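# Press in the gauge pin on the magnet-marked post

## Task

Find the one post of the checking fixture that has a yellow magnet on it. Drive that post's gauge pin fully in and keep it there for one second; after that the spring may push it back out. Do not touch the other three pins, and do not move the magnet.

## Robot and tools

Robot: two UR20 arms, left_arm and right_arm, each with a Robotiq 2F-85 parallel gripper and a wrist camera (cam_left_wrist, cam_right_wrist, 896x504 pixels). Calibrated bases in the scene frame: left_arm near (+0.060, +0.928, 0) m, right_arm near (-0.064, -0.817, 0) m, both turned only slightly about z. A two-camera stand is fixed behind the arms.

Frames. Scene frame: origin at table-top height halfway between the nominal bases, +z up, +x out over the table, left_arm on the +y side. Image left and right do not match arm names. Each arm reports its end_effector_position (m), end_effector_quat_wxyz and velocities in its own base frame. Pose offsets in commands are along the current Hand target's own axes. On the gripper, the fingers point along +z and open and close along y. A block sticks out about 10 cm toward the gripper's +x. end_effector_position is the point between the closed pads; closed fingertips reach about 19 mm past it, open ones about 6 mm.

execute_actions(actions, cameras): actions is a list of actions; each action is a list of 1 to 15 rows, one row per 1/30 s step. A short action repeats its last row to fill 15 steps (0.5 s). Each row is one flat list of 18 numbers, all in [-1, 1], covering both arms even if only one moves: left dx, dy, dz, rx, ry, rz, left gripper position, force_limit, speed, then the same nine for the right arm. dx..rz are an offset from that arm's Hand target as it stood when the action began, not a pose; every row counts from that same start, not from the row before, and a repeated offset moves the arm further. Scale: 1.0 equals 0.6 m for dx, dy, dz and 180 degrees for the rotation vector rx, ry, rz. All six zero re-commands the current Hand target. An empty actions list just returns state and images. cameras chooses images: omitted, null or ["all"] gives all, [] gives none; an unknown name invalidates the call.

Gripper numbers: position +1 fully open (85 mm), about -0.8 pads touching, -1 keeps closing until blocked. force_limit and speed (both start at +1) set grip strength and closing rate (about 20, 85, 150 mm/s at -1, 0, +1). Send the same three numbers again to leave a gripper unchanged; 0 is a real command. New force_limit or speed only takes effect after a position change of 0.01 or more.

move(target, speed, blend, stop_force, zero, blocking, cameras): straight-line paths for both arms. target is one 18-number row as above, or a list of up to 15 such rows; every row is an offset from the same starting Hand targets. speed: m/s, 0.002 to 4.2, default 0.25 (turns up to twice that in rad/s); one number or one per target. blend: corner rounding in m for lists. stop_force: 6 to 120 N, one value for both arms; ends an arm's path when its wrist sensor feels that much push against its motion (not reliable while the gripper rotates; leave it out when backing off a surface). zero: only with stop_force; true re-zeroes moving arms first. blocking=false returns after about 0.5 s while the move continues; not allowed with stop_force. Paths ignore obstacles, last at least 0.5 s and at most 10 s.

wait(seconds 0 to 10), stop() to brake a running move, zoom_image(camera, region [x0, y0, x1, y1] in pixels, at most 504 by 504) on the latest image, zero_wrist_force(arm), read_manual(section) for licence texts, finished_scene(scene 1 to 3) to end the scene.

Results. Hand target is the last commanded pose after clipping; the gripper often stops a little short, and the next command asks for it again. The move line gives the ending: done (within 3 mm and 2 degrees), off_target, moving, held, fault, plus limits such as paced or held. Neither done nor off_target proves contact or its absence. object_status: 0 moving, 1 blocked while opening, 2 blocked while closing (a grip), 3 reached the position or pads met. position_measured is in counts: 3 open, about 78 = 60 mm, 130 = 40 mm, 180 = 20 mm, 230 pads together. Wrist force and torque are in the end effector's axes, with a third line for the peak since the last reading; a push on a surface reads as force from the surface. Joint torques include the arm's own weight. Joint velocities reading within noise means the arm is still.

Motion limits: commanded orientation is clipped to 32 degrees from the measured one per step; commands lag about 0.2 s. Joint speed caps about 2.09 to 3.67 rad/s. Keep paths away from an arm's own base, and be careful with the wrist near the first joint axis. A clearance check holds commands that bring the two arms too close.

Avoid: hard or fast contacts. Each arm is stiff, so commanding even slightly past a firm surface can trip a fault. A net outside force of about 150 N (plus or minus 25) or contact torque at a joint limit (wrist joints 98.4 N m, elbow 398, shoulder 678) stops the arm for 10 s. Pressing or gripping between the two arms can end the scene. Press the pin slowly, ideally with stop_force, and back off right after holding. Things falling off the table or left off it fail the task. Long stretched-out holds or pushing toward unreachable poses heat motors: MOTOR HOT appears at 70 °C, and at 85 °C the arm brakes for 30 to 60 s.

Each tool is called as name([rows], argument=value, ...), one row to a line, values as JSON.

## Session

execute_actions(actions=[])

Scene clock: 0.00 s.
left_arm: end_effector_position=(+0.6452, +0.5338, +0.3687) position_measured=3 object_status=3 end_effector_quat_wxyz=(+0.054, +0.895, -0.431, +0.101) | right_arm: end_effector_position=(+1.0094, -0.4085, +0.1239) position_measured=3 object_status=3 end_effector_quat_wxyz=(+0.497, -0.362, -0.574, -0.541)
Joint positions: left_arm=[0.541 -1.507 2.094 -2.179 -1.799 -1.706] | right_arm=[2.693 -2.576 -1.22 -2.623 2.507 -0.374]
Joint velocities: within noise
Joint torques (N m): no reading
Motor temperatures (°C): left_arm=[24 36 26 39 35 34] | right_arm=[29 36 36 38 34 39]
Wrist force (N): no reading
Wrist torque (N m): no reading
Wrist force, peak (N): no reading
Hand target: left_arm +0.6452, +0.5338, +0.3687; +0.054, +0.895, -0.431, +0.101 | right_arm +1.0094, -0.4085, +0.1239; +0.497, -0.362, -0.574, -0.541
Tool commands: left_gripper/position=+1.0 left_gripper/force_limit=+1.0 left_gripper/speed=+1.0 right_gripper/position=+1.0 right_gripper/force_limit=+1.0 right_gripper/speed=+1.0

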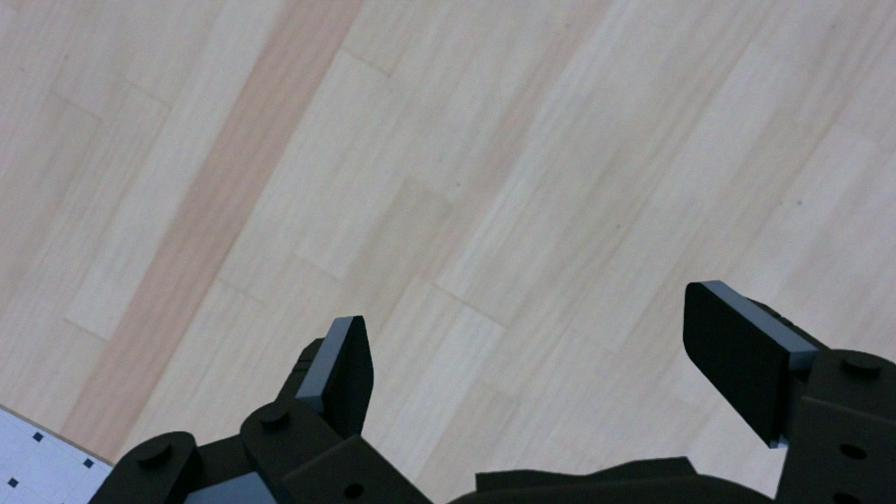

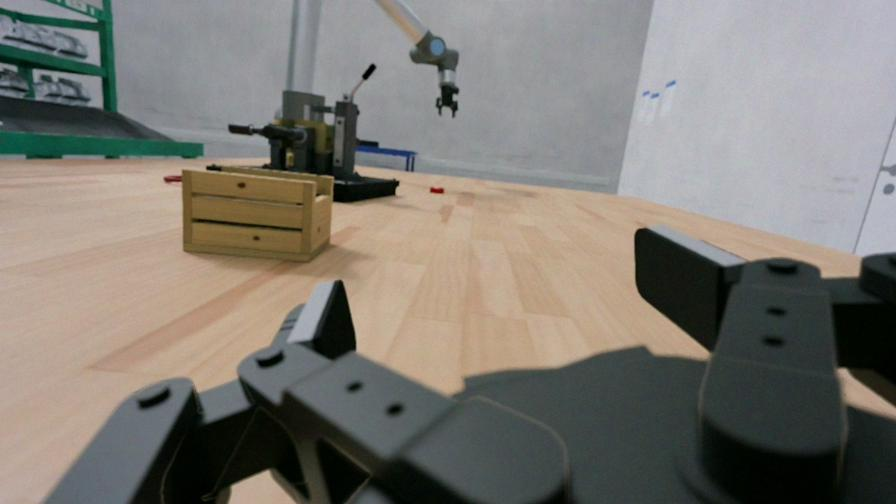

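zoom_image(camera="cam_right_wrist", region=[150, 0, 500, 260])

zoom_image(camera="cam_left_wrist", region=[0, 350, 200, 504])

Scaled by 1.440 from the camera's 896x504 image, which has a finer 1280x720 frame.

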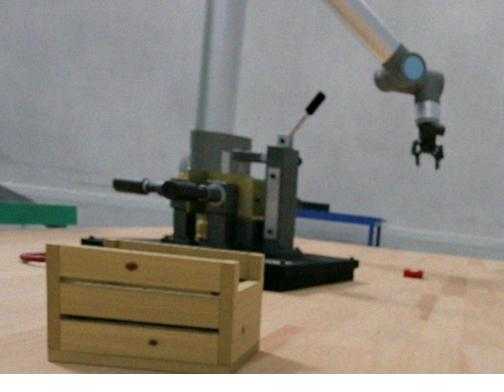

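Scaled by 2.520 from the camera's 896x504 image, which has a finer 1280x720 frame.

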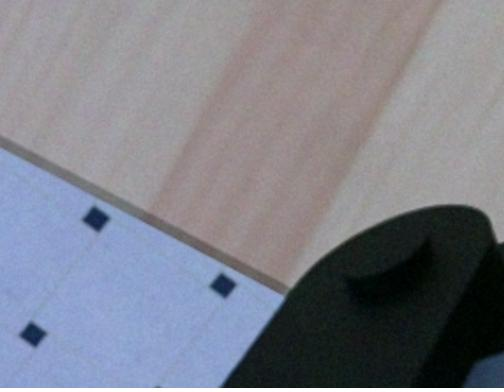

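move(target=[0.652,0.747,0.005,-0.088,0.126,0.196,1,1,1,0,0,0,0,0,0,1,1,1], speed=0.5, cameras=[])

move(target=[0.86,0.1875,0.457,0,0,0,1,1,1,0,0,0,0,0,0,1,1,1], speed=0.5, cameras=["cam_left_wrist"])

Scene clock: 3.50 s.
left_arm: end_effector_position=(+0.5332, -0.0433, +0.4587) position_measured=3 object_status=3 end_effector_quat_wxyz=(+0.223, +0.672, -0.670, +0.224) | right_arm: end_effector_position=(+1.0094, -0.4085, +0.1239) position_measured=3 object_status=3 end_effector_quat_wxyz=(+0.497, -0.362, -0.574, -0.541)
Joint positions: left_arm=[-0.081 -1.915 2.384 -2.103 -2.211 -1.675] | right_arm=[2.693 -2.576 -1.22 -2.623 2.507 -0.374]
Joint velocities: within noise
Joint torques (N m): left_arm=[-24.69 -38 -74.02 -14.36 -7.78 -5.79] | right_arm=[0.05 240.69 72.97 -3.9 0.38 -0.91]
Motor temperatures (°C): left_arm=[24 36 26 39 35 34] | right_arm=[29 36 36 38 34 39]
Wrist force (N): left_arm=[0.3 0.0 0.0] | right_arm=[0.3 0.4 0.1]
Wrist torque (N m): left_arm=[0.03 0.13 -0.02] | right_arm=[0.06 -0.06 0.00]
Wrist force, peak (N): left_arm=[4.0 0.7 2.1] | right_arm=[0.4 0.5 -0.1]
Hand target: left_arm +0.5332, -0.0435, +0.4587; +0.223, +0.672, -0.670, +0.224 | right_arm +1.0094, -0.4085, +0.1239; +0.497, -0.362, -0.574, -0.541
Off the commanded pose: left_arm 0.000 m, 0 deg | right_arm 0.000 m, 0 deg.
move: done
No camera images: "cameras" was empty.

Scene clock: 5.40 s.
left_arm: end_effector_position=(+0.4221, -0.6209, +0.5488) position_measured=3 object_status=3 end_effector_quat_wxyz=(+0.223, +0.672, -0.670, +0.224) | right_arm: end_effector_position=(+1.0094, -0.4085, +0.1239) position_measured=3 object_status=3 end_effector_quat_wxyz=(+0.497, -0.362, -0.574, -0.541)
Joint positions: left_arm=[-1.127 -1.824 2.313 -2.655 -1.829 -2.78] | right_arm=[2.693 -2.576 -1.22 -2.623 2.507 -0.374]
Joint velocities: within noise
Joint torques (N m): left_arm=[-21.37 -2.76 -118.75 -13.97 3.87 -3.02] | right_arm=[4.63 243.69 71.8 -3.97 0.49 -0.82]
Motor temperatures (°C): left_arm=[24 36 26 39 35 34] | right_arm=[29 36 36 38 34 39]
Wrist force (N): left_arm=[0.5 -0.3 -0.4] | right_arm=[0.0 0.3 0.1]
Wrist torque (N m): left_arm=[0.00 0.14 -0.04] | right_arm=[0.05 0.01 0.00]
Wrist force, peak (N): left_arm=[4.8 1.2 1.8] | right_arm=[-0.1 0.7 -0.1]
Hand target: left_arm +0.4221, -0.6211, +0.5488; +0.223, +0.672, -0.670, +0.224 | right_arm +1.0094, -0.4085, +0.1239; +0.497, -0.362, -0.574, -0.541
Off the commanded pose: left_arm 0.000 m, 0 deg | right_arm 0.000 m, 0 deg.
move: done
camera_calibration:
cam_left_wrist: T_world_to_cam=[[-0.991905, 0.102806, -0.0745305, 0.540314], [0.121082, 0.942576, -0.311271, 0.728141], [0.0382502, -0.317776, -0.947394, 0.432478], [0, 0, 0, 1]] pos_world=[0.431233, -0.604444, 0.676646]
Images, in order (width x height): cam_left_wrist 896x504.

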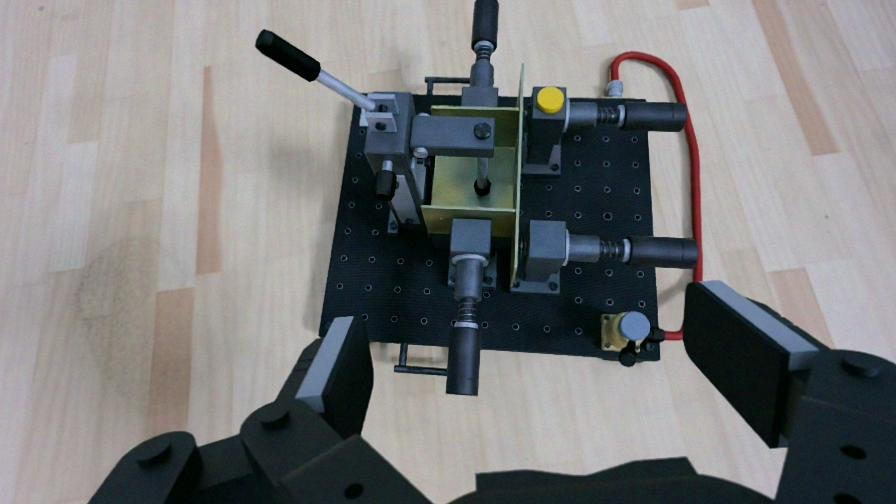

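move(target=[0.24,0.737,0.593,-0.16,-0.16,0.481,-1,1,0,0,0,0,0,0,0,1,1,1], speed=0.5, cameras=["cam_left_wrist"])

Scene clock: 8.90 s.
left_arm: end_effector_position=(-0.0191, -0.9508, +0.3504) position_measured=232 object_status=3 end_effector_quat_wxyz=(+0.000, -0.002, +1.000, -0.001) | right_arm: end_effector_position=(+1.0094, -0.4085, +0.1239) position_measured=3 object_status=3 end_effector_quat_wxyz=(+0.497, -0.362, -0.574, -0.541)
Joint positions: left_arm=[-1.804 -1.386 1.962 -2.148 -1.57 -1.807] | right_arm=[2.693 -2.576 -1.22 -2.623 2.507 -0.374]
Joint velocities: within noise
Joint torques (N m): left_arm=[-14.31 -93.3 -114.41 -6.31 5.26 1.17] | right_arm=[-0.39 239.71 72.01 -3.67 0.28 -0.31]
Motor temperatures (°C): left_arm=[24 36 26 39 35 34] | right_arm=[29 36 36 38 34 39]
Wrist force (N): left_arm=[0.5 0.1 -0.6] | right_arm=[-0.1 0.3 0.3]
Wrist torque (N m): left_arm=[-0.07 -0.23 0.04] | right_arm=[0.05 0.02 0.00]
Wrist force, peak (N): left_arm=[3.6 -2.4 0.9] | right_arm=[0.2 0.6 0.2]
Hand target: left_arm -0.0192, -0.9509, +0.3503; +0.000, -0.002, +1.000, -0.001 | right_arm +1.0094, -0.4085, +0.1239; +0.497, -0.362, -0.574, -0.541
Off the commanded pose: left_arm 0.000 m, 0 deg | right_arm 0.000 m, 0 deg.
move: done
camera_calibration:
cam_left_wrist: T_world_to_cam=[[0.125443, 0.992098, 0.00248179, 0.961671], [0.941005, -0.119774, 0.316487, -0.183574], [0.314283, -0.0373657, -0.948594, 0.428909], [0, 0, 0, 1]] pos_world=[-0.0826897, -0.960032, 0.462572]
Images, in order (width x height): cam_left_wrist 896x504.

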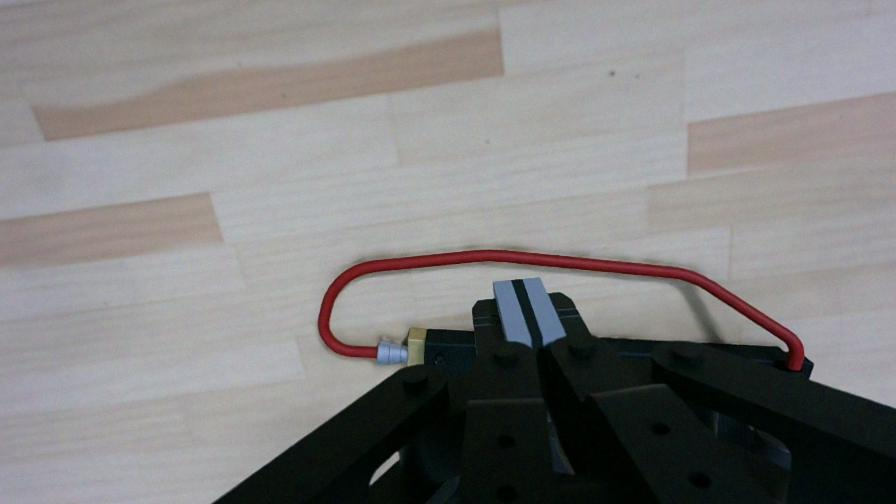

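move(target=[-0.167,0,-0.083,0,0,1,-1,1,0,0,0,0,0,0,0,1,1,1], speed=0.7, cameras=["cam_left_wrist"])

Scene clock: 12.60 s.
left_arm: end_effector_position=(+0.0811, -0.9505, +0.4001) position_measured=232 object_status=3 end_effector_quat_wxyz=(+0.001, +1.000, +0.001, +0.000) | right_arm: end_effector_position=(+1.0094, -0.4085, +0.1239) position_measured=3 object_status=3 end_effector_quat_wxyz=(+0.497, -0.362, -0.574, -0.541)
Joint positions: left_arm=[-1.698 -1.414 1.917 -2.075 -1.57 -4.843] | right_arm=[2.693 -2.576 -1.22 -2.623 2.507 -0.374]
Joint velocities: within noise
Joint torques (N m): left_arm=[-10.09 -148.08 -118.2 -6.85 5.67 -3.73] | right_arm=[-0.42 240.39 74.52 -3.7 -0.14 -0.6]
Motor temperatures (°C): left_arm=[24 36 26 39 35 34] | right_arm=[29 36 36 38 34 39]
Wrist force (N): left_arm=[0.2 0.1 -0.2] | right_arm=[0.4 0.4 -0.3]
Wrist torque (N m): left_arm=[-0.05 -0.20 0.03] | right_arm=[0.05 -0.07 0.00]
Wrist force, peak (N): left_arm=[1.2 -0.2 -0.2] | right_arm=[0.4 0.8 0.2]
Hand target: left_arm +0.0810, -0.9505, +0.4001; +0.001, +1.000, +0.002, +0.000 | right_arm +1.0094, -0.4085, +0.1239; +0.497, -0.362, -0.574, -0.541
Off the commanded pose: left_arm 0.000 m, 0 deg | right_arm 0.000 m, 0 deg.
move: done
camera_calibration:
cam_left_wrist: T_world_to_cam=[[-0.125785, -0.992044, 0.00508253, -0.917893], [-0.941049, 0.120938, 0.315913, 0.0880256], [-0.314014, 0.0349543, -0.948775, 0.564334], [0, 0, 0, 1]] pos_world=[0.144588, -0.940962, 0.512283]
Images, in order (width x height): cam_left_wrist 896x504.

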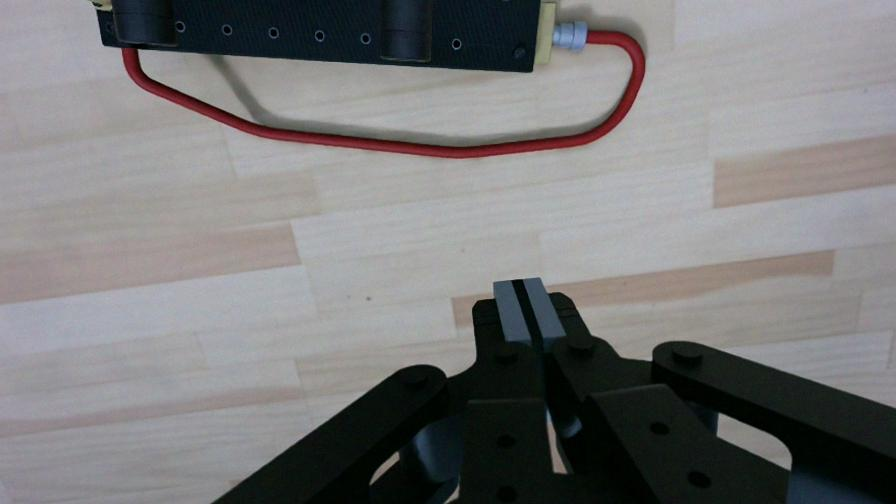

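move(target=[0.005,-0.081,0.333,0,0,0.058,-1,1,0,0,0,0,0,0,0,1,1,1], speed=0.3, cameras=["cam_left_wrist"])

Scene clock: 15.63 s.
left_arm: end_effector_position=(+0.0839, -0.9022, +0.2004) position_measured=232 object_status=3 end_effector_quat_wxyz=(+0.001, +0.996, -0.089, +0.000) | right_arm: end_effector_position=(+1.0094, -0.4085, +0.1239) position_measured=3 object_status=3 end_effector_quat_wxyz=(+0.497, -0.362, -0.574, -0.541)
Joint positions: left_arm=[-1.702 -1.306 2.124 -2.389 -1.57 -4.664] | right_arm=[2.693 -2.576 -1.22 -2.623 2.507 -0.374]
Joint velocities: within noise
Joint torques (N m): left_arm=[-14.5 -105.42 -49.08 -13.19 -4.27 3.44] | right_arm=[-2.47 241.43 73.05 -3.42 -0.36 0.34]
Motor temperatures (°C): left_arm=[24 36 26 39 35 34] | right_arm=[29 36 36 37 34 39]
Wrist force (N): left_arm=[0.2 0.0 0.0] | right_arm=[0.2 0.2 0.0]
Wrist torque (N m): left_arm=[-0.07 -0.16 0.05] | right_arm=[0.02 -0.04 0.00]
Wrist force, peak (N): left_arm=[0.1 1.0 -4.1] | right_arm=[0.3 0.8 0.0]
Hand target: left_arm +0.0839, -0.9021, +0.2003; +0.001, +0.996, -0.089, +0.000 | right_arm +1.0094, -0.4085, +0.1239; +0.497, -0.362, -0.574, -0.541
Off the commanded pose: left_arm 0.000 m, 0 deg | right_arm 0.000 m, 0 deg.
move: done
camera_calibration:
cam_left_wrist: T_world_to_cam=[[-0.303314, -0.952877, 0.00510488, -0.8184], [-0.903689, 0.289348, 0.315631, 0.296812], [-0.302235, 0.0911223, -0.948868, 0.423755], [0, 0, 0, 1]] pos_world=[0.148067, -0.90433, 0.312583]
Images, in order (width x height): cam_left_wrist 896x504.

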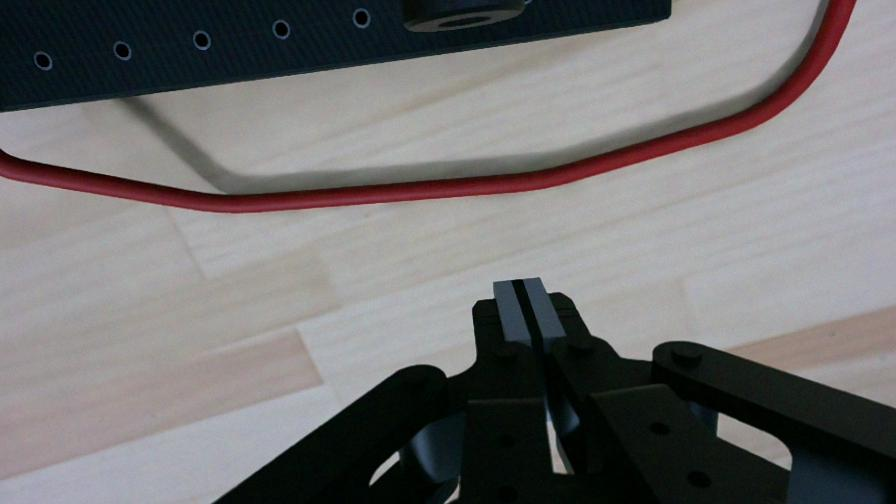

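move([
  [0,-0.008,0.083,0,0,0,-1,1,0,0,0,0,0,0,0,1,1,1],
  [0.078,-0.008,0.083,0,0,0,-1,1,0,0,0,0,0,0,0,1,1,1],
], speed=0.2, stop_force=15, cameras=["cam_left_wrist"])

Scene clock: 18.63 s.
left_arm: end_effector_position=(+0.1308, -0.9058, +0.1505) position_measured=232 object_status=3 end_effector_quat_wxyz=(+0.001, +0.996, -0.089, +0.000) | right_arm: end_effector_position=(+1.0094, -0.4085, +0.1239) position_measured=3 object_status=3 end_effector_quat_wxyz=(+0.497, -0.362, -0.574, -0.541)
Joint positions: left_arm=[-1.649 -1.247 2.137 -2.462 -1.57 -4.611] | right_arm=[2.693 -2.576 -1.22 -2.623 2.507 -0.374]
Joint velocities: within noise
Joint torques (N m): left_arm=[20.43 -116.97 -90.23 -7.5 -3.93 2.11] | right_arm=[-0.43 238.74 70.79 -3.36 0.23 -0.42]
Motor temperatures (°C): left_arm=[24 36 26 39 35 34] | right_arm=[29 36 36 37 34 39]
Wrist force (N): left_arm=[-0.1 -0.1 -0.2] | right_arm=[0.1 0.5 -0.2]
Wrist torque (N m): left_arm=[-0.12 -0.06 0.04] | right_arm=[0.07 -0.02 0.00]
Wrist force, peak (N): left_arm=[-0.1 0.3 -3.0] | right_arm=[0.3 0.6 0.5]
Hand target: left_arm +0.1308, -0.9058, +0.1505; +0.001, +0.996, -0.089, +0.000 | right_arm +1.0094, -0.4085, +0.1239; +0.497, -0.362, -0.574, -0.541
Off the commanded pose: left_arm 0.000 m, 0 deg | right_arm 0.000 m, 0 deg.
move: done
camera_calibration:
cam_left_wrist: T_world_to_cam=[[-0.30337, -0.95286, 0.00502425, -0.807398], [-0.903672, 0.289374, 0.315658, 0.356028], [-0.302232, 0.0912211, -0.94886, 0.391005], [0, 0, 0, 1]] pos_world=[0.194967, -0.90803, 0.262682]
Images, in order (width x height): cam_left_wrist 896x504.

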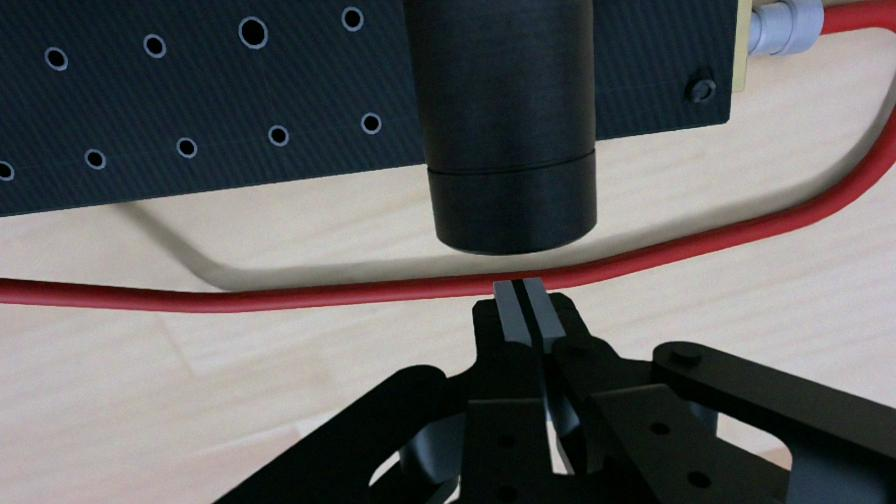

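move(target=[0.13,0,0,0,0,0,-1,1,0,0,0,0,0,0,0,1,1,1], speed=0.025, stop_force=50, cameras=["cam_left_wrist"])

Scene clock: 21.97 s.
left_arm: end_effector_position=(+0.1709, -0.9131, +0.1505) position_measured=232 object_status=3 end_effector_quat_wxyz=(+0.001, +0.996, -0.089, +0.000) | right_arm: end_effector_position=(+1.0094, -0.4085, +0.1239) position_measured=3 object_status=3 end_effector_quat_wxyz=(+0.497, -0.362, -0.574, -0.541)
Joint positions: left_arm=[-1.604 -1.234 2.117 -2.455 -1.571 -4.566] | right_arm=[2.693 -2.576 -1.22 -2.623 2.507 -0.374]
Joint velocities: within noise
Joint torques (N m): left_arm=[15.17 -173.72 -54.58 -8.18 10.19 -3.66] | right_arm=[3.06 243.07 71.63 -3.73 0.08 -0.24]
Motor temperatures (°C): left_arm=[24 36 26 39 35 34] | right_arm=[29 36 36 37 34 39]
Wrist force (N): left_arm=[-39.8 8.3 7.2] | right_arm=[0.2 0.5 -0.1]
Wrist torque (N m): left_arm=[0.03 0.96 -0.21] | right_arm=[0.08 -0.03 0.00]
Wrist force, peak (N): left_arm=[-127.0 -14.0 -21.2] | right_arm=[0.5 0.7 0.1]
Hand target: left_arm +0.1709, -0.9131, +0.1505; +0.001, +0.996, -0.089, +0.000 (not the last commanded pose) | right_arm +1.0094, -0.4085, +0.1239; +0.497, -0.362, -0.574, -0.541
Off the commanded pose: left_arm 0.037 m, 0 deg | right_arm 0.000 m, 0 deg.
move: contact (left_arm)
camera_calibration:
cam_left_wrist: T_world_to_cam=[[-0.30337, -0.95286, 0.00502425, -0.802093], [-0.903672, 0.289374, 0.315658, 0.394349], [-0.302232, 0.0912211, -0.94886, 0.403782], [0, 0, 0, 1]] pos_world=[0.235067, -0.91523, 0.262682]
Images, in order (width x height): cam_left_wrist 896x504.

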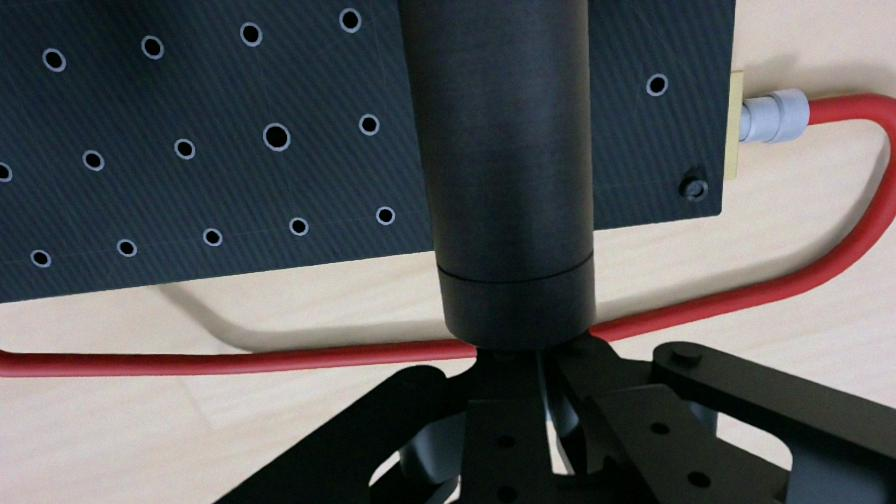

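move(target=[0.01,0,0,0,0,0,-1,1,0,0,0,0,0,0,0,1,1,1], speed=0.006, stop_force=30, cameras=["cam_left_wrist"])

Scene clock: 23.43 s.
left_arm: end_effector_position=(+0.1712, -0.9130, +0.1505) position_measured=232 object_status=3 end_effector_quat_wxyz=(+0.001, +0.996, -0.089, +0.000) | right_arm: end_effector_position=(+1.0094, -0.4085, +0.1239) position_measured=3 object_status=3 end_effector_quat_wxyz=(+0.497, -0.362, -0.574, -0.541)
Joint positions: left_arm=[-1.604 -1.234 2.117 -2.455 -1.571 -4.566] | right_arm=[2.693 -2.576 -1.22 -2.623 2.507 -0.374]
Joint velocities: within noise
Joint torques (N m): left_arm=[44.75 -152.93 -64.57 -12.98 26.9 -3.87] | right_arm=[3.2 243.4 71.52 -4.02 -0.29 0.22]
Motor temperatures (°C): left_arm=[24 36 26 39 35 34] | right_arm=[29 36 36 37 34 39]
Wrist force (N): left_arm=[-72.0 13.4 9.2] | right_arm=[0.2 0.5 -0.1]
Wrist torque (N m): left_arm=[0.13 1.91 -0.44] | right_arm=[0.08 -0.03 0.00]
Wrist force, peak (N): left_arm=[-81.5 16.6 6.7] | right_arm=[0.2 0.5 0.6]
Hand target: left_arm +0.1712, -0.9130, +0.1505; +0.001, +0.996, -0.089, +0.000 (not the last commanded pose) | right_arm +1.0094, -0.4085, +0.1239; +0.497, -0.362, -0.574, -0.541
Off the commanded pose: left_arm 0.006 m, 0 deg | right_arm 0.000 m, 0 deg.
move: contact (left_arm)
camera_calibration:
cam_left_wrist: T_world_to_cam=[[-0.303397, -0.952851, 0.0050302, -0.801989], [-0.903563, 0.289372, 0.315973, 0.39451], [-0.302531, 0.0913202, -0.948755, 0.404006], [0, 0, 0, 1]] pos_world=[0.235367, -0.91523, 0.262683]
Images, in order (width x height): cam_left_wrist 896x504.

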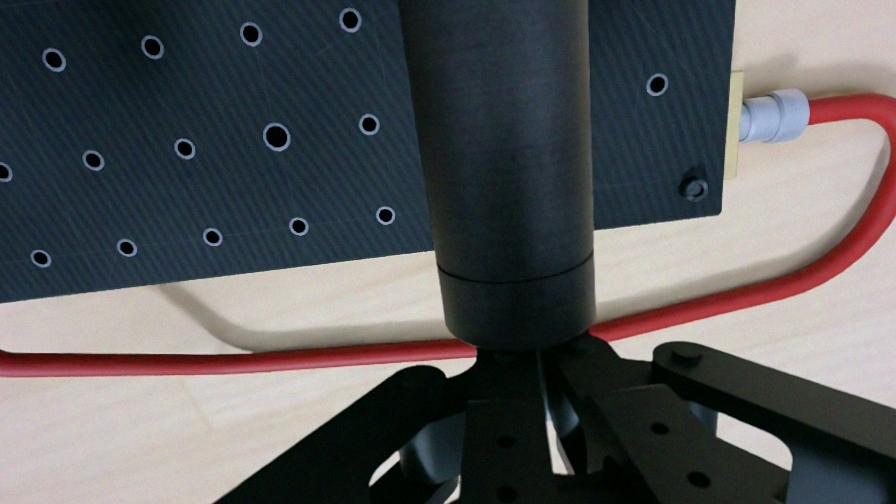

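finished_scene(scene=1)

The scene is finished: the task was done.


## Next scene

The same job, from a new start.

execute_actions(actions=[])

Scene clock: 0.00 s.
left_arm: end_effector_position=(+1.6020, +0.5513, +0.3701) position_measured=3 object_status=3 end_effector_quat_wxyz=(-0.049, +0.940, +0.190, +0.279) | right_arm: end_effector_position=(+0.4481, +0.4679, +0.3319) position_measured=3 object_status=3 end_effector_quat_wxyz=(-0.272, +0.502, +0.649, +0.503)
Joint positions: left_arm=[0.193 -0.686 0.985 -2.439 -1.472 -3.319] | right_arm=[4.007 -1.969 -2.772 1.193 2.076 2.519]
Joint velocities: within noise
Joint torques (N m): no reading
Motor temperatures (°C): left_arm=[24 35 26 38 34 34] | right_arm=[28 35 36 37 34 38]
Wrist force (N): no reading
Wrist torque (N m): no reading
Wrist force, peak (N): no reading
Hand target: left_arm +1.6020, +0.5513, +0.3701; -0.049, +0.940, +0.190, +0.279 | right_arm +0.4481, +0.4679, +0.3319; -0.272, +0.502, +0.649, +0.503
Tool commands: left_gripper/position=+1.0 left_gripper/force_limit=+1.0 left_gripper/speed=+1.0 right_gripper/position=+1.0 right_gripper/force_limit=+1.0 right_gripper/speed=+1.0
camera_calibration:
cam_left_wrist: T_world_to_cam=[[0.280319, -0.958405, -0.0536817, 0.116011], [-0.933413, -0.259108, -0.248199, 1.75322], [0.223966, 0.119682, -0.967221, 0.0591923], [0, 0, 0, 1]] pos_world=[1.5907, 0.558373, 0.498626]
cam_right_wrist: T_world_to_cam=[[0.956613, -0.13676, 0.257272, -0.433465], [0.120637, -0.61784, -0.776995, 0.502422], [0.265214, 0.774319, -0.574535, -0.162484], [0, 0, 0, 1]] pos_world=[0.39714, 0.37695, 0.408545]

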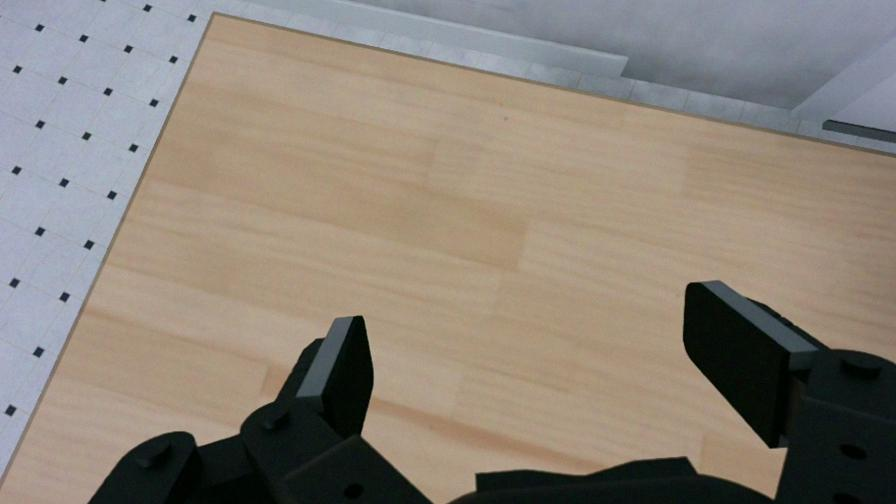

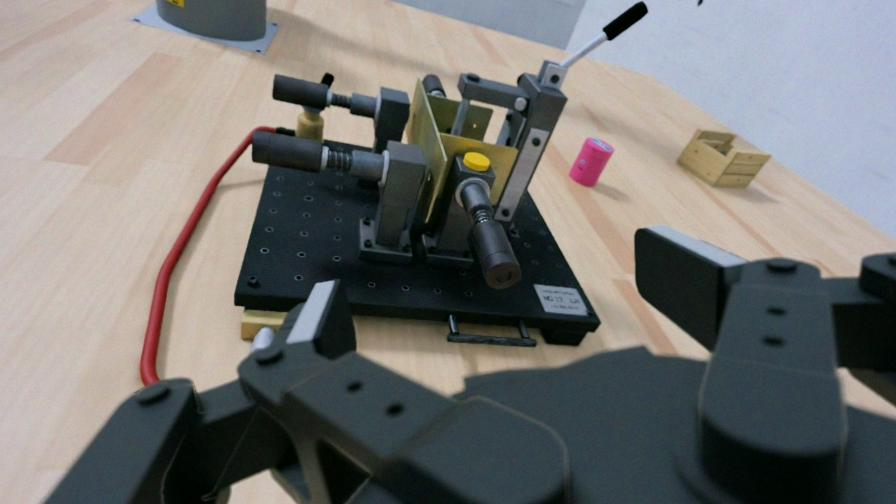

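move(target=[0,0,0,0,0,0,1,1,1,-0.207,0.078,0.377,0.1175,-0.37,0.0605,-1,1,0], speed=0.35, cameras=["cam_right_wrist"])

Scene clock: 3.73 s.
left_arm: end_effector_position=(+1.6020, +0.5513, +0.3701) position_measured=3 object_status=3 end_effector_quat_wxyz=(-0.049, +0.940, +0.190, +0.279) | right_arm: end_effector_position=(+0.5690, +0.6298, +0.1647) position_measured=232 object_status=3 end_effector_quat_wxyz=(+0.000, +0.694, +0.720, +0.000)
Joint positions: left_arm=[0.193 -0.686 0.985 -2.439 -1.472 -3.319] | right_arm=[4.217 -1.819 -2.221 -0.672 1.571 2.61]
Joint velocities: within noise
Joint torques (N m): left_arm=[-0.51 -275.91 -106.39 -11.38 0.62 -0.66] | right_arm=[24.31 80.09 88.38 4.64 -4.02 5.83]
Motor temperatures (°C): left_arm=[24 35 26 38 34 34] | right_arm=[28 35 36 37 34 38]
Wrist force (N): left_arm=[0.2 -0.1 -0.3] | right_arm=[-1.4 2.4 0.8]
Wrist torque (N m): left_arm=[-0.02 -0.05 0.00] | right_arm=[1.35 0.48 -0.67]
Wrist force, peak (N): left_arm=[0.6 -0.4 -0.5] | right_arm=[0.6 3.2 1.9]
Hand target: left_arm +1.6020, +0.5513, +0.3701; -0.049, +0.940, +0.190, +0.279 | right_arm +0.5690, +0.6298, +0.1647; +0.000, +0.694, +0.720, +0.000
Off the commanded pose: left_arm 0.000 m, 0 deg | right_arm 0.000 m, 0 deg.
move: done
camera_calibration:
cam_right_wrist: T_world_to_cam=[[0.989266, -0.128015, 0.0704623, -0.477158], [-0.14294, -0.947904, 0.284687, 0.640965], [0.0303474, -0.291703, -0.956027, 0.451883], [0, 0, 0, 1]] pos_world=[0.549942, 0.678306, 0.28316]
Images, in order (width x height): cam_right_wrist 896x504.

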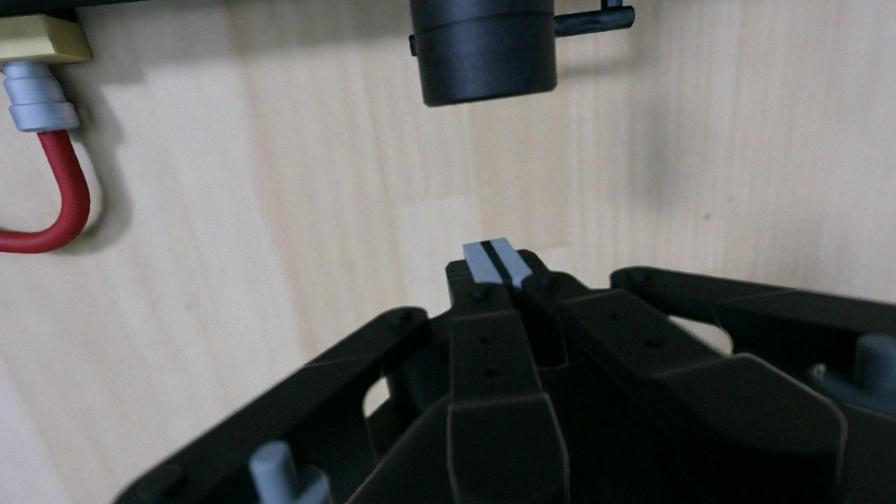

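move(target=[0,0,0,0,0,0,1,1,1,0.047,0.006,0.024,0,0,0,-1,1,0], speed=0.12, stop_force=15, cameras=["cam_right_wrist"])

move(target=[0,0,0,0,0,0,1,1,1,0.117,0.003,0,0,0,0,-1,1,0], speed=0.014, stop_force=45, cameras=["cam_right_wrist"])

Scene clock: 5.83 s.
left_arm: end_effector_position=(+1.6020, +0.5513, +0.3701) position_measured=3 object_status=3 end_effector_quat_wxyz=(-0.049, +0.940, +0.190, +0.279) | right_arm: end_effector_position=(+0.5716, +0.6581, +0.1503) position_measured=232 object_status=3 end_effector_quat_wxyz=(+0.000, +0.694, +0.720, +0.000)
Joint positions: left_arm=[0.193 -0.686 0.985 -2.439 -1.472 -3.319] | right_arm=[4.23 -1.857 -2.197 -0.659 1.571 2.623]
Joint velocities: within noise
Joint torques (N m): left_arm=[1.51 -271.18 -105.32 -12.06 0.4 -0.55] | right_arm=[22.9 98.63 84.16 14.33 -0.71 5.48]
Motor temperatures (°C): left_arm=[24 35 26 38 34 34] | right_arm=[28 35 36 37 34 38]
Wrist force (N): left_arm=[0.2 -0.2 -0.1] | right_arm=[-1.0 2.3 0.2]
Wrist torque (N m): left_arm=[-0.04 -0.04 0.00] | right_arm=[1.36 0.39 -0.70]
Wrist force, peak (N): left_arm=[0.6 -0.2 -0.4] | right_arm=[-1.8 2.7 0.3]
Hand target: left_arm +1.6020, +0.5513, +0.3701; -0.049, +0.940, +0.190, +0.279 | right_arm +0.5716, +0.6581, +0.1502; +0.000, +0.694, +0.720, +0.000
Off the commanded pose: left_arm 0.000 m, 0 deg | right_arm 0.000 m, 0 deg.
move: done
camera_calibration:
cam_right_wrist: T_world_to_cam=[[0.989268, -0.128046, 0.0703812, -0.47505], [-0.142949, -0.947871, 0.28479, 0.672216], [0.0302461, -0.291795, -0.956003, 0.446407], [0, 0, 0, 1]] pos_world=[0.552542, 0.706606, 0.26876]
Images, in order (width x height): cam_right_wrist 896x504.

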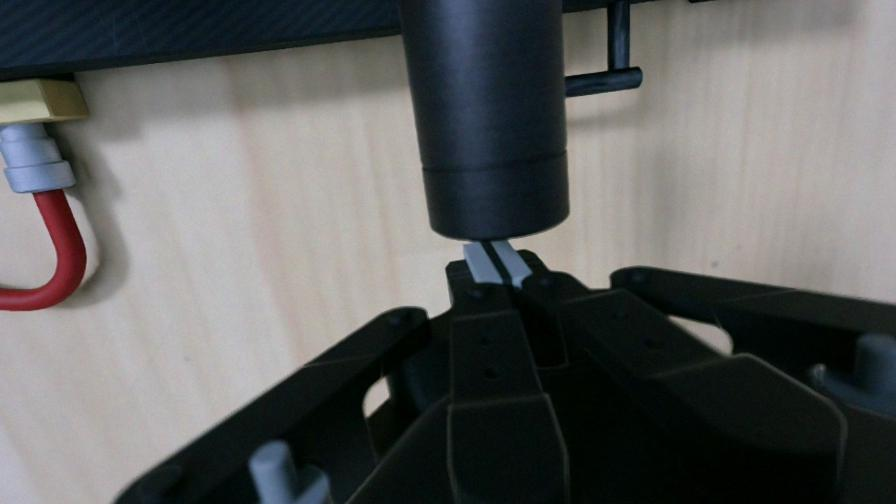

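Scene clock: 9.27 s.
left_arm: end_effector_position=(+1.6020, +0.5513, +0.3701) position_measured=3 object_status=3 end_effector_quat_wxyz=(-0.049, +0.940, +0.190, +0.279) | right_arm: end_effector_position=(+0.5712, +0.6880, +0.1502) position_measured=232 object_status=3 end_effector_quat_wxyz=(+0.000, +0.694, +0.720, +0.000)
Joint positions: left_arm=[0.193 -0.686 0.985 -2.439 -1.472 -3.319] | right_arm=[4.246 -1.877 -2.165 -0.671 1.571 2.64]
Joint velocities: within noise
Joint torques (N m): left_arm=[3.48 -272.91 -105.14 -11.92 0.3 -1.62] | right_arm=[2.72 154.69 93.86 24.26 10.1 -7.33]
Motor temperatures (°C): left_arm=[24 35 26 38 34 34] | right_arm=[28 35 36 37 34 38]
Wrist force (N): left_arm=[0.4 0.0 -0.3] | right_arm=[-37.8 2.4 9.1]
Wrist torque (N m): left_arm=[0.00 -0.08 -0.01] | right_arm=[1.45 1.41 -0.34]
Wrist force, peak (N): left_arm=[0.4 -0.2 -0.6] | right_arm=[-80.2 2.0 -15.1]
Hand target: left_arm +1.6020, +0.5513, +0.3701; -0.049, +0.940, +0.190, +0.279 | right_arm +0.5712, +0.6880, +0.1502; +0.000, +0.694, +0.720, +0.000 (not the last commanded pose)
Off the commanded pose: left_arm 0.000 m, 0 deg | right_arm 0.040 m, 0 deg.
move: contact (right_arm)
camera_calibration:
cam_right_wrist: T_world_to_cam=[[0.989268, -0.128034, 0.0703997, -0.470932], [-0.142947, -0.947836, 0.28491, 0.700483], [0.0302494, -0.291915, -0.955966, 0.455123], [0, 0, 0, 1]] pos_world=[0.552242, 0.736505, 0.268661]
Images, in order (width x height): cam_right_wrist 896x504.

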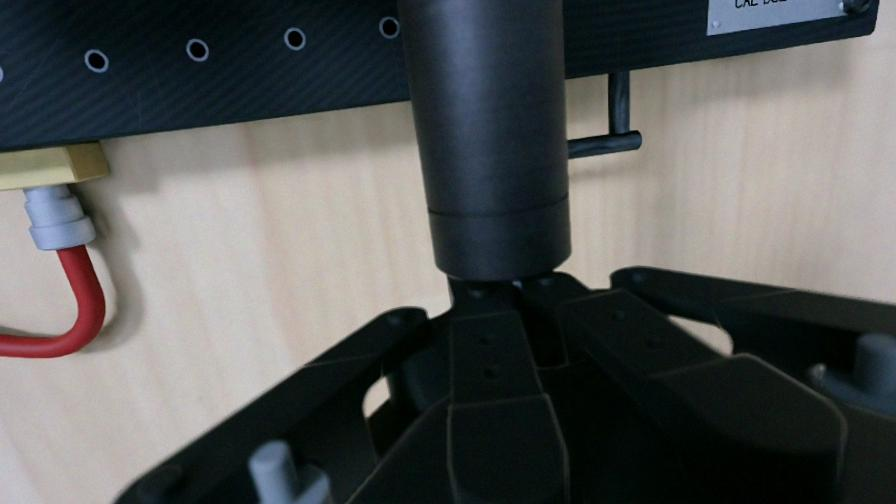

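move(target=[0,0,0,0,0,0,1,1,1,0.01,0,0,0,0,0,-1,1,0], speed=0.006, stop_force=25, cameras=[])

wait(seconds=1.2, cameras=[])

Scene clock: 10.23 s.
left_arm: end_effector_position=(+1.6020, +0.5513, +0.3701) position_measured=3 object_status=3 end_effector_quat_wxyz=(-0.049, +0.940, +0.190, +0.279) | right_arm: end_effector_position=(+0.5712, +0.6882, +0.1502) position_measured=232 object_status=3 end_effector_quat_wxyz=(+0.000, +0.694, +0.720, +0.000)
Joint positions: left_arm=[0.193 -0.686 0.985 -2.439 -1.472 -3.319] | right_arm=[4.246 -1.877 -2.165 -0.671 1.571 2.64]
Joint velocities: within noise
Joint torques (N m): left_arm=[-0.29 -274 -102.41 -12.37 0.93 -0.72] | right_arm=[26.33 137.27 108.34 33.72 7.5 -1.32]
Motor temperatures (°C): left_arm=[24 35 26 38 34 34] | right_arm=[28 35 36 37 34 38]
Wrist force (N): left_arm=[0.3 0.0 -0.5] | right_arm=[-75.4 -5.0 -17.8]
Wrist torque (N m): left_arm=[-0.01 -0.07 -0.01] | right_arm=[0.96 2.74 -0.09]
Wrist force, peak (N): left_arm=[0.4 -0.3 -0.5] | right_arm=[-80.3 -8.3 -17.6]
Hand target: left_arm +1.6020, +0.5513, +0.3701; -0.049, +0.940, +0.190, +0.279 | right_arm +0.5712, +0.6882, +0.1502; +0.000, +0.694, +0.720, +0.000 (not the last commanded pose)
Off the commanded pose: left_arm 0.000 m, 0 deg | right_arm 0.006 m, 0 deg.
move: contact (right_arm)
No camera images: "cameras" was empty.

Scene clock: 11.43 s.
left_arm: end_effector_position=(+1.6020, +0.5513, +0.3701) position_measured=3 object_status=3 end_effector_quat_wxyz=(-0.049, +0.940, +0.190, +0.279) | right_arm: end_effector_position=(+0.5712, +0.6882, +0.1502) position_measured=232 object_status=3 end_effector_quat_wxyz=(+0.000, +0.694, +0.720, +0.000)
Joint positions: left_arm=[0.193 -0.686 0.985 -2.439 -1.472 -3.319] | right_arm=[4.246 -1.877 -2.165 -0.671 1.571 2.64]
Joint velocities: within noise
Joint torques (N m): left_arm=[-1.65 -272.17 -103.94 -11.4 0.73 -0.8] | right_arm=[20.69 138.23 106.99 27.87 8.28 -6.41]
Motor temperatures (°C): left_arm=[24 35 26 38 34 34] | right_arm=[28 35 36 37 34 38]
Wrist force (N): left_arm=[0.3 -0.1 -0.1] | right_arm=[-69.2 -2.2 -13.6]
Wrist torque (N m): left_arm=[-0.03 -0.06 -0.01] | right_arm=[1.12 2.54 -0.12]
Wrist force, peak (N): left_arm=[0.6 -0.2 -0.5] | right_arm=[-75.6 -4.7 -17.6]
Hand target: left_arm +1.6020, +0.5513, +0.3701; -0.049, +0.940, +0.190, +0.279 | right_arm +0.5712, +0.6882, +0.1502; +0.000, +0.694, +0.720, +0.000 (not the last commanded pose)
Tool commands: left_gripper/position=+1.0 left_gripper/force_limit=+1.0 left_gripper/speed=+1.0 right_gripper/position=-1.0 right_gripper/force_limit=+1.0 right_gripper/speed=+0.0
Off the commanded pose: left_arm 0.000 m, 0 deg | right_arm 0.006 m, 0 deg.
wait: 1.20 s; at rest by 0.17 s
No camera images: "cameras" was empty.

finished_scene(scene=2)

The scene is finished: the task was done.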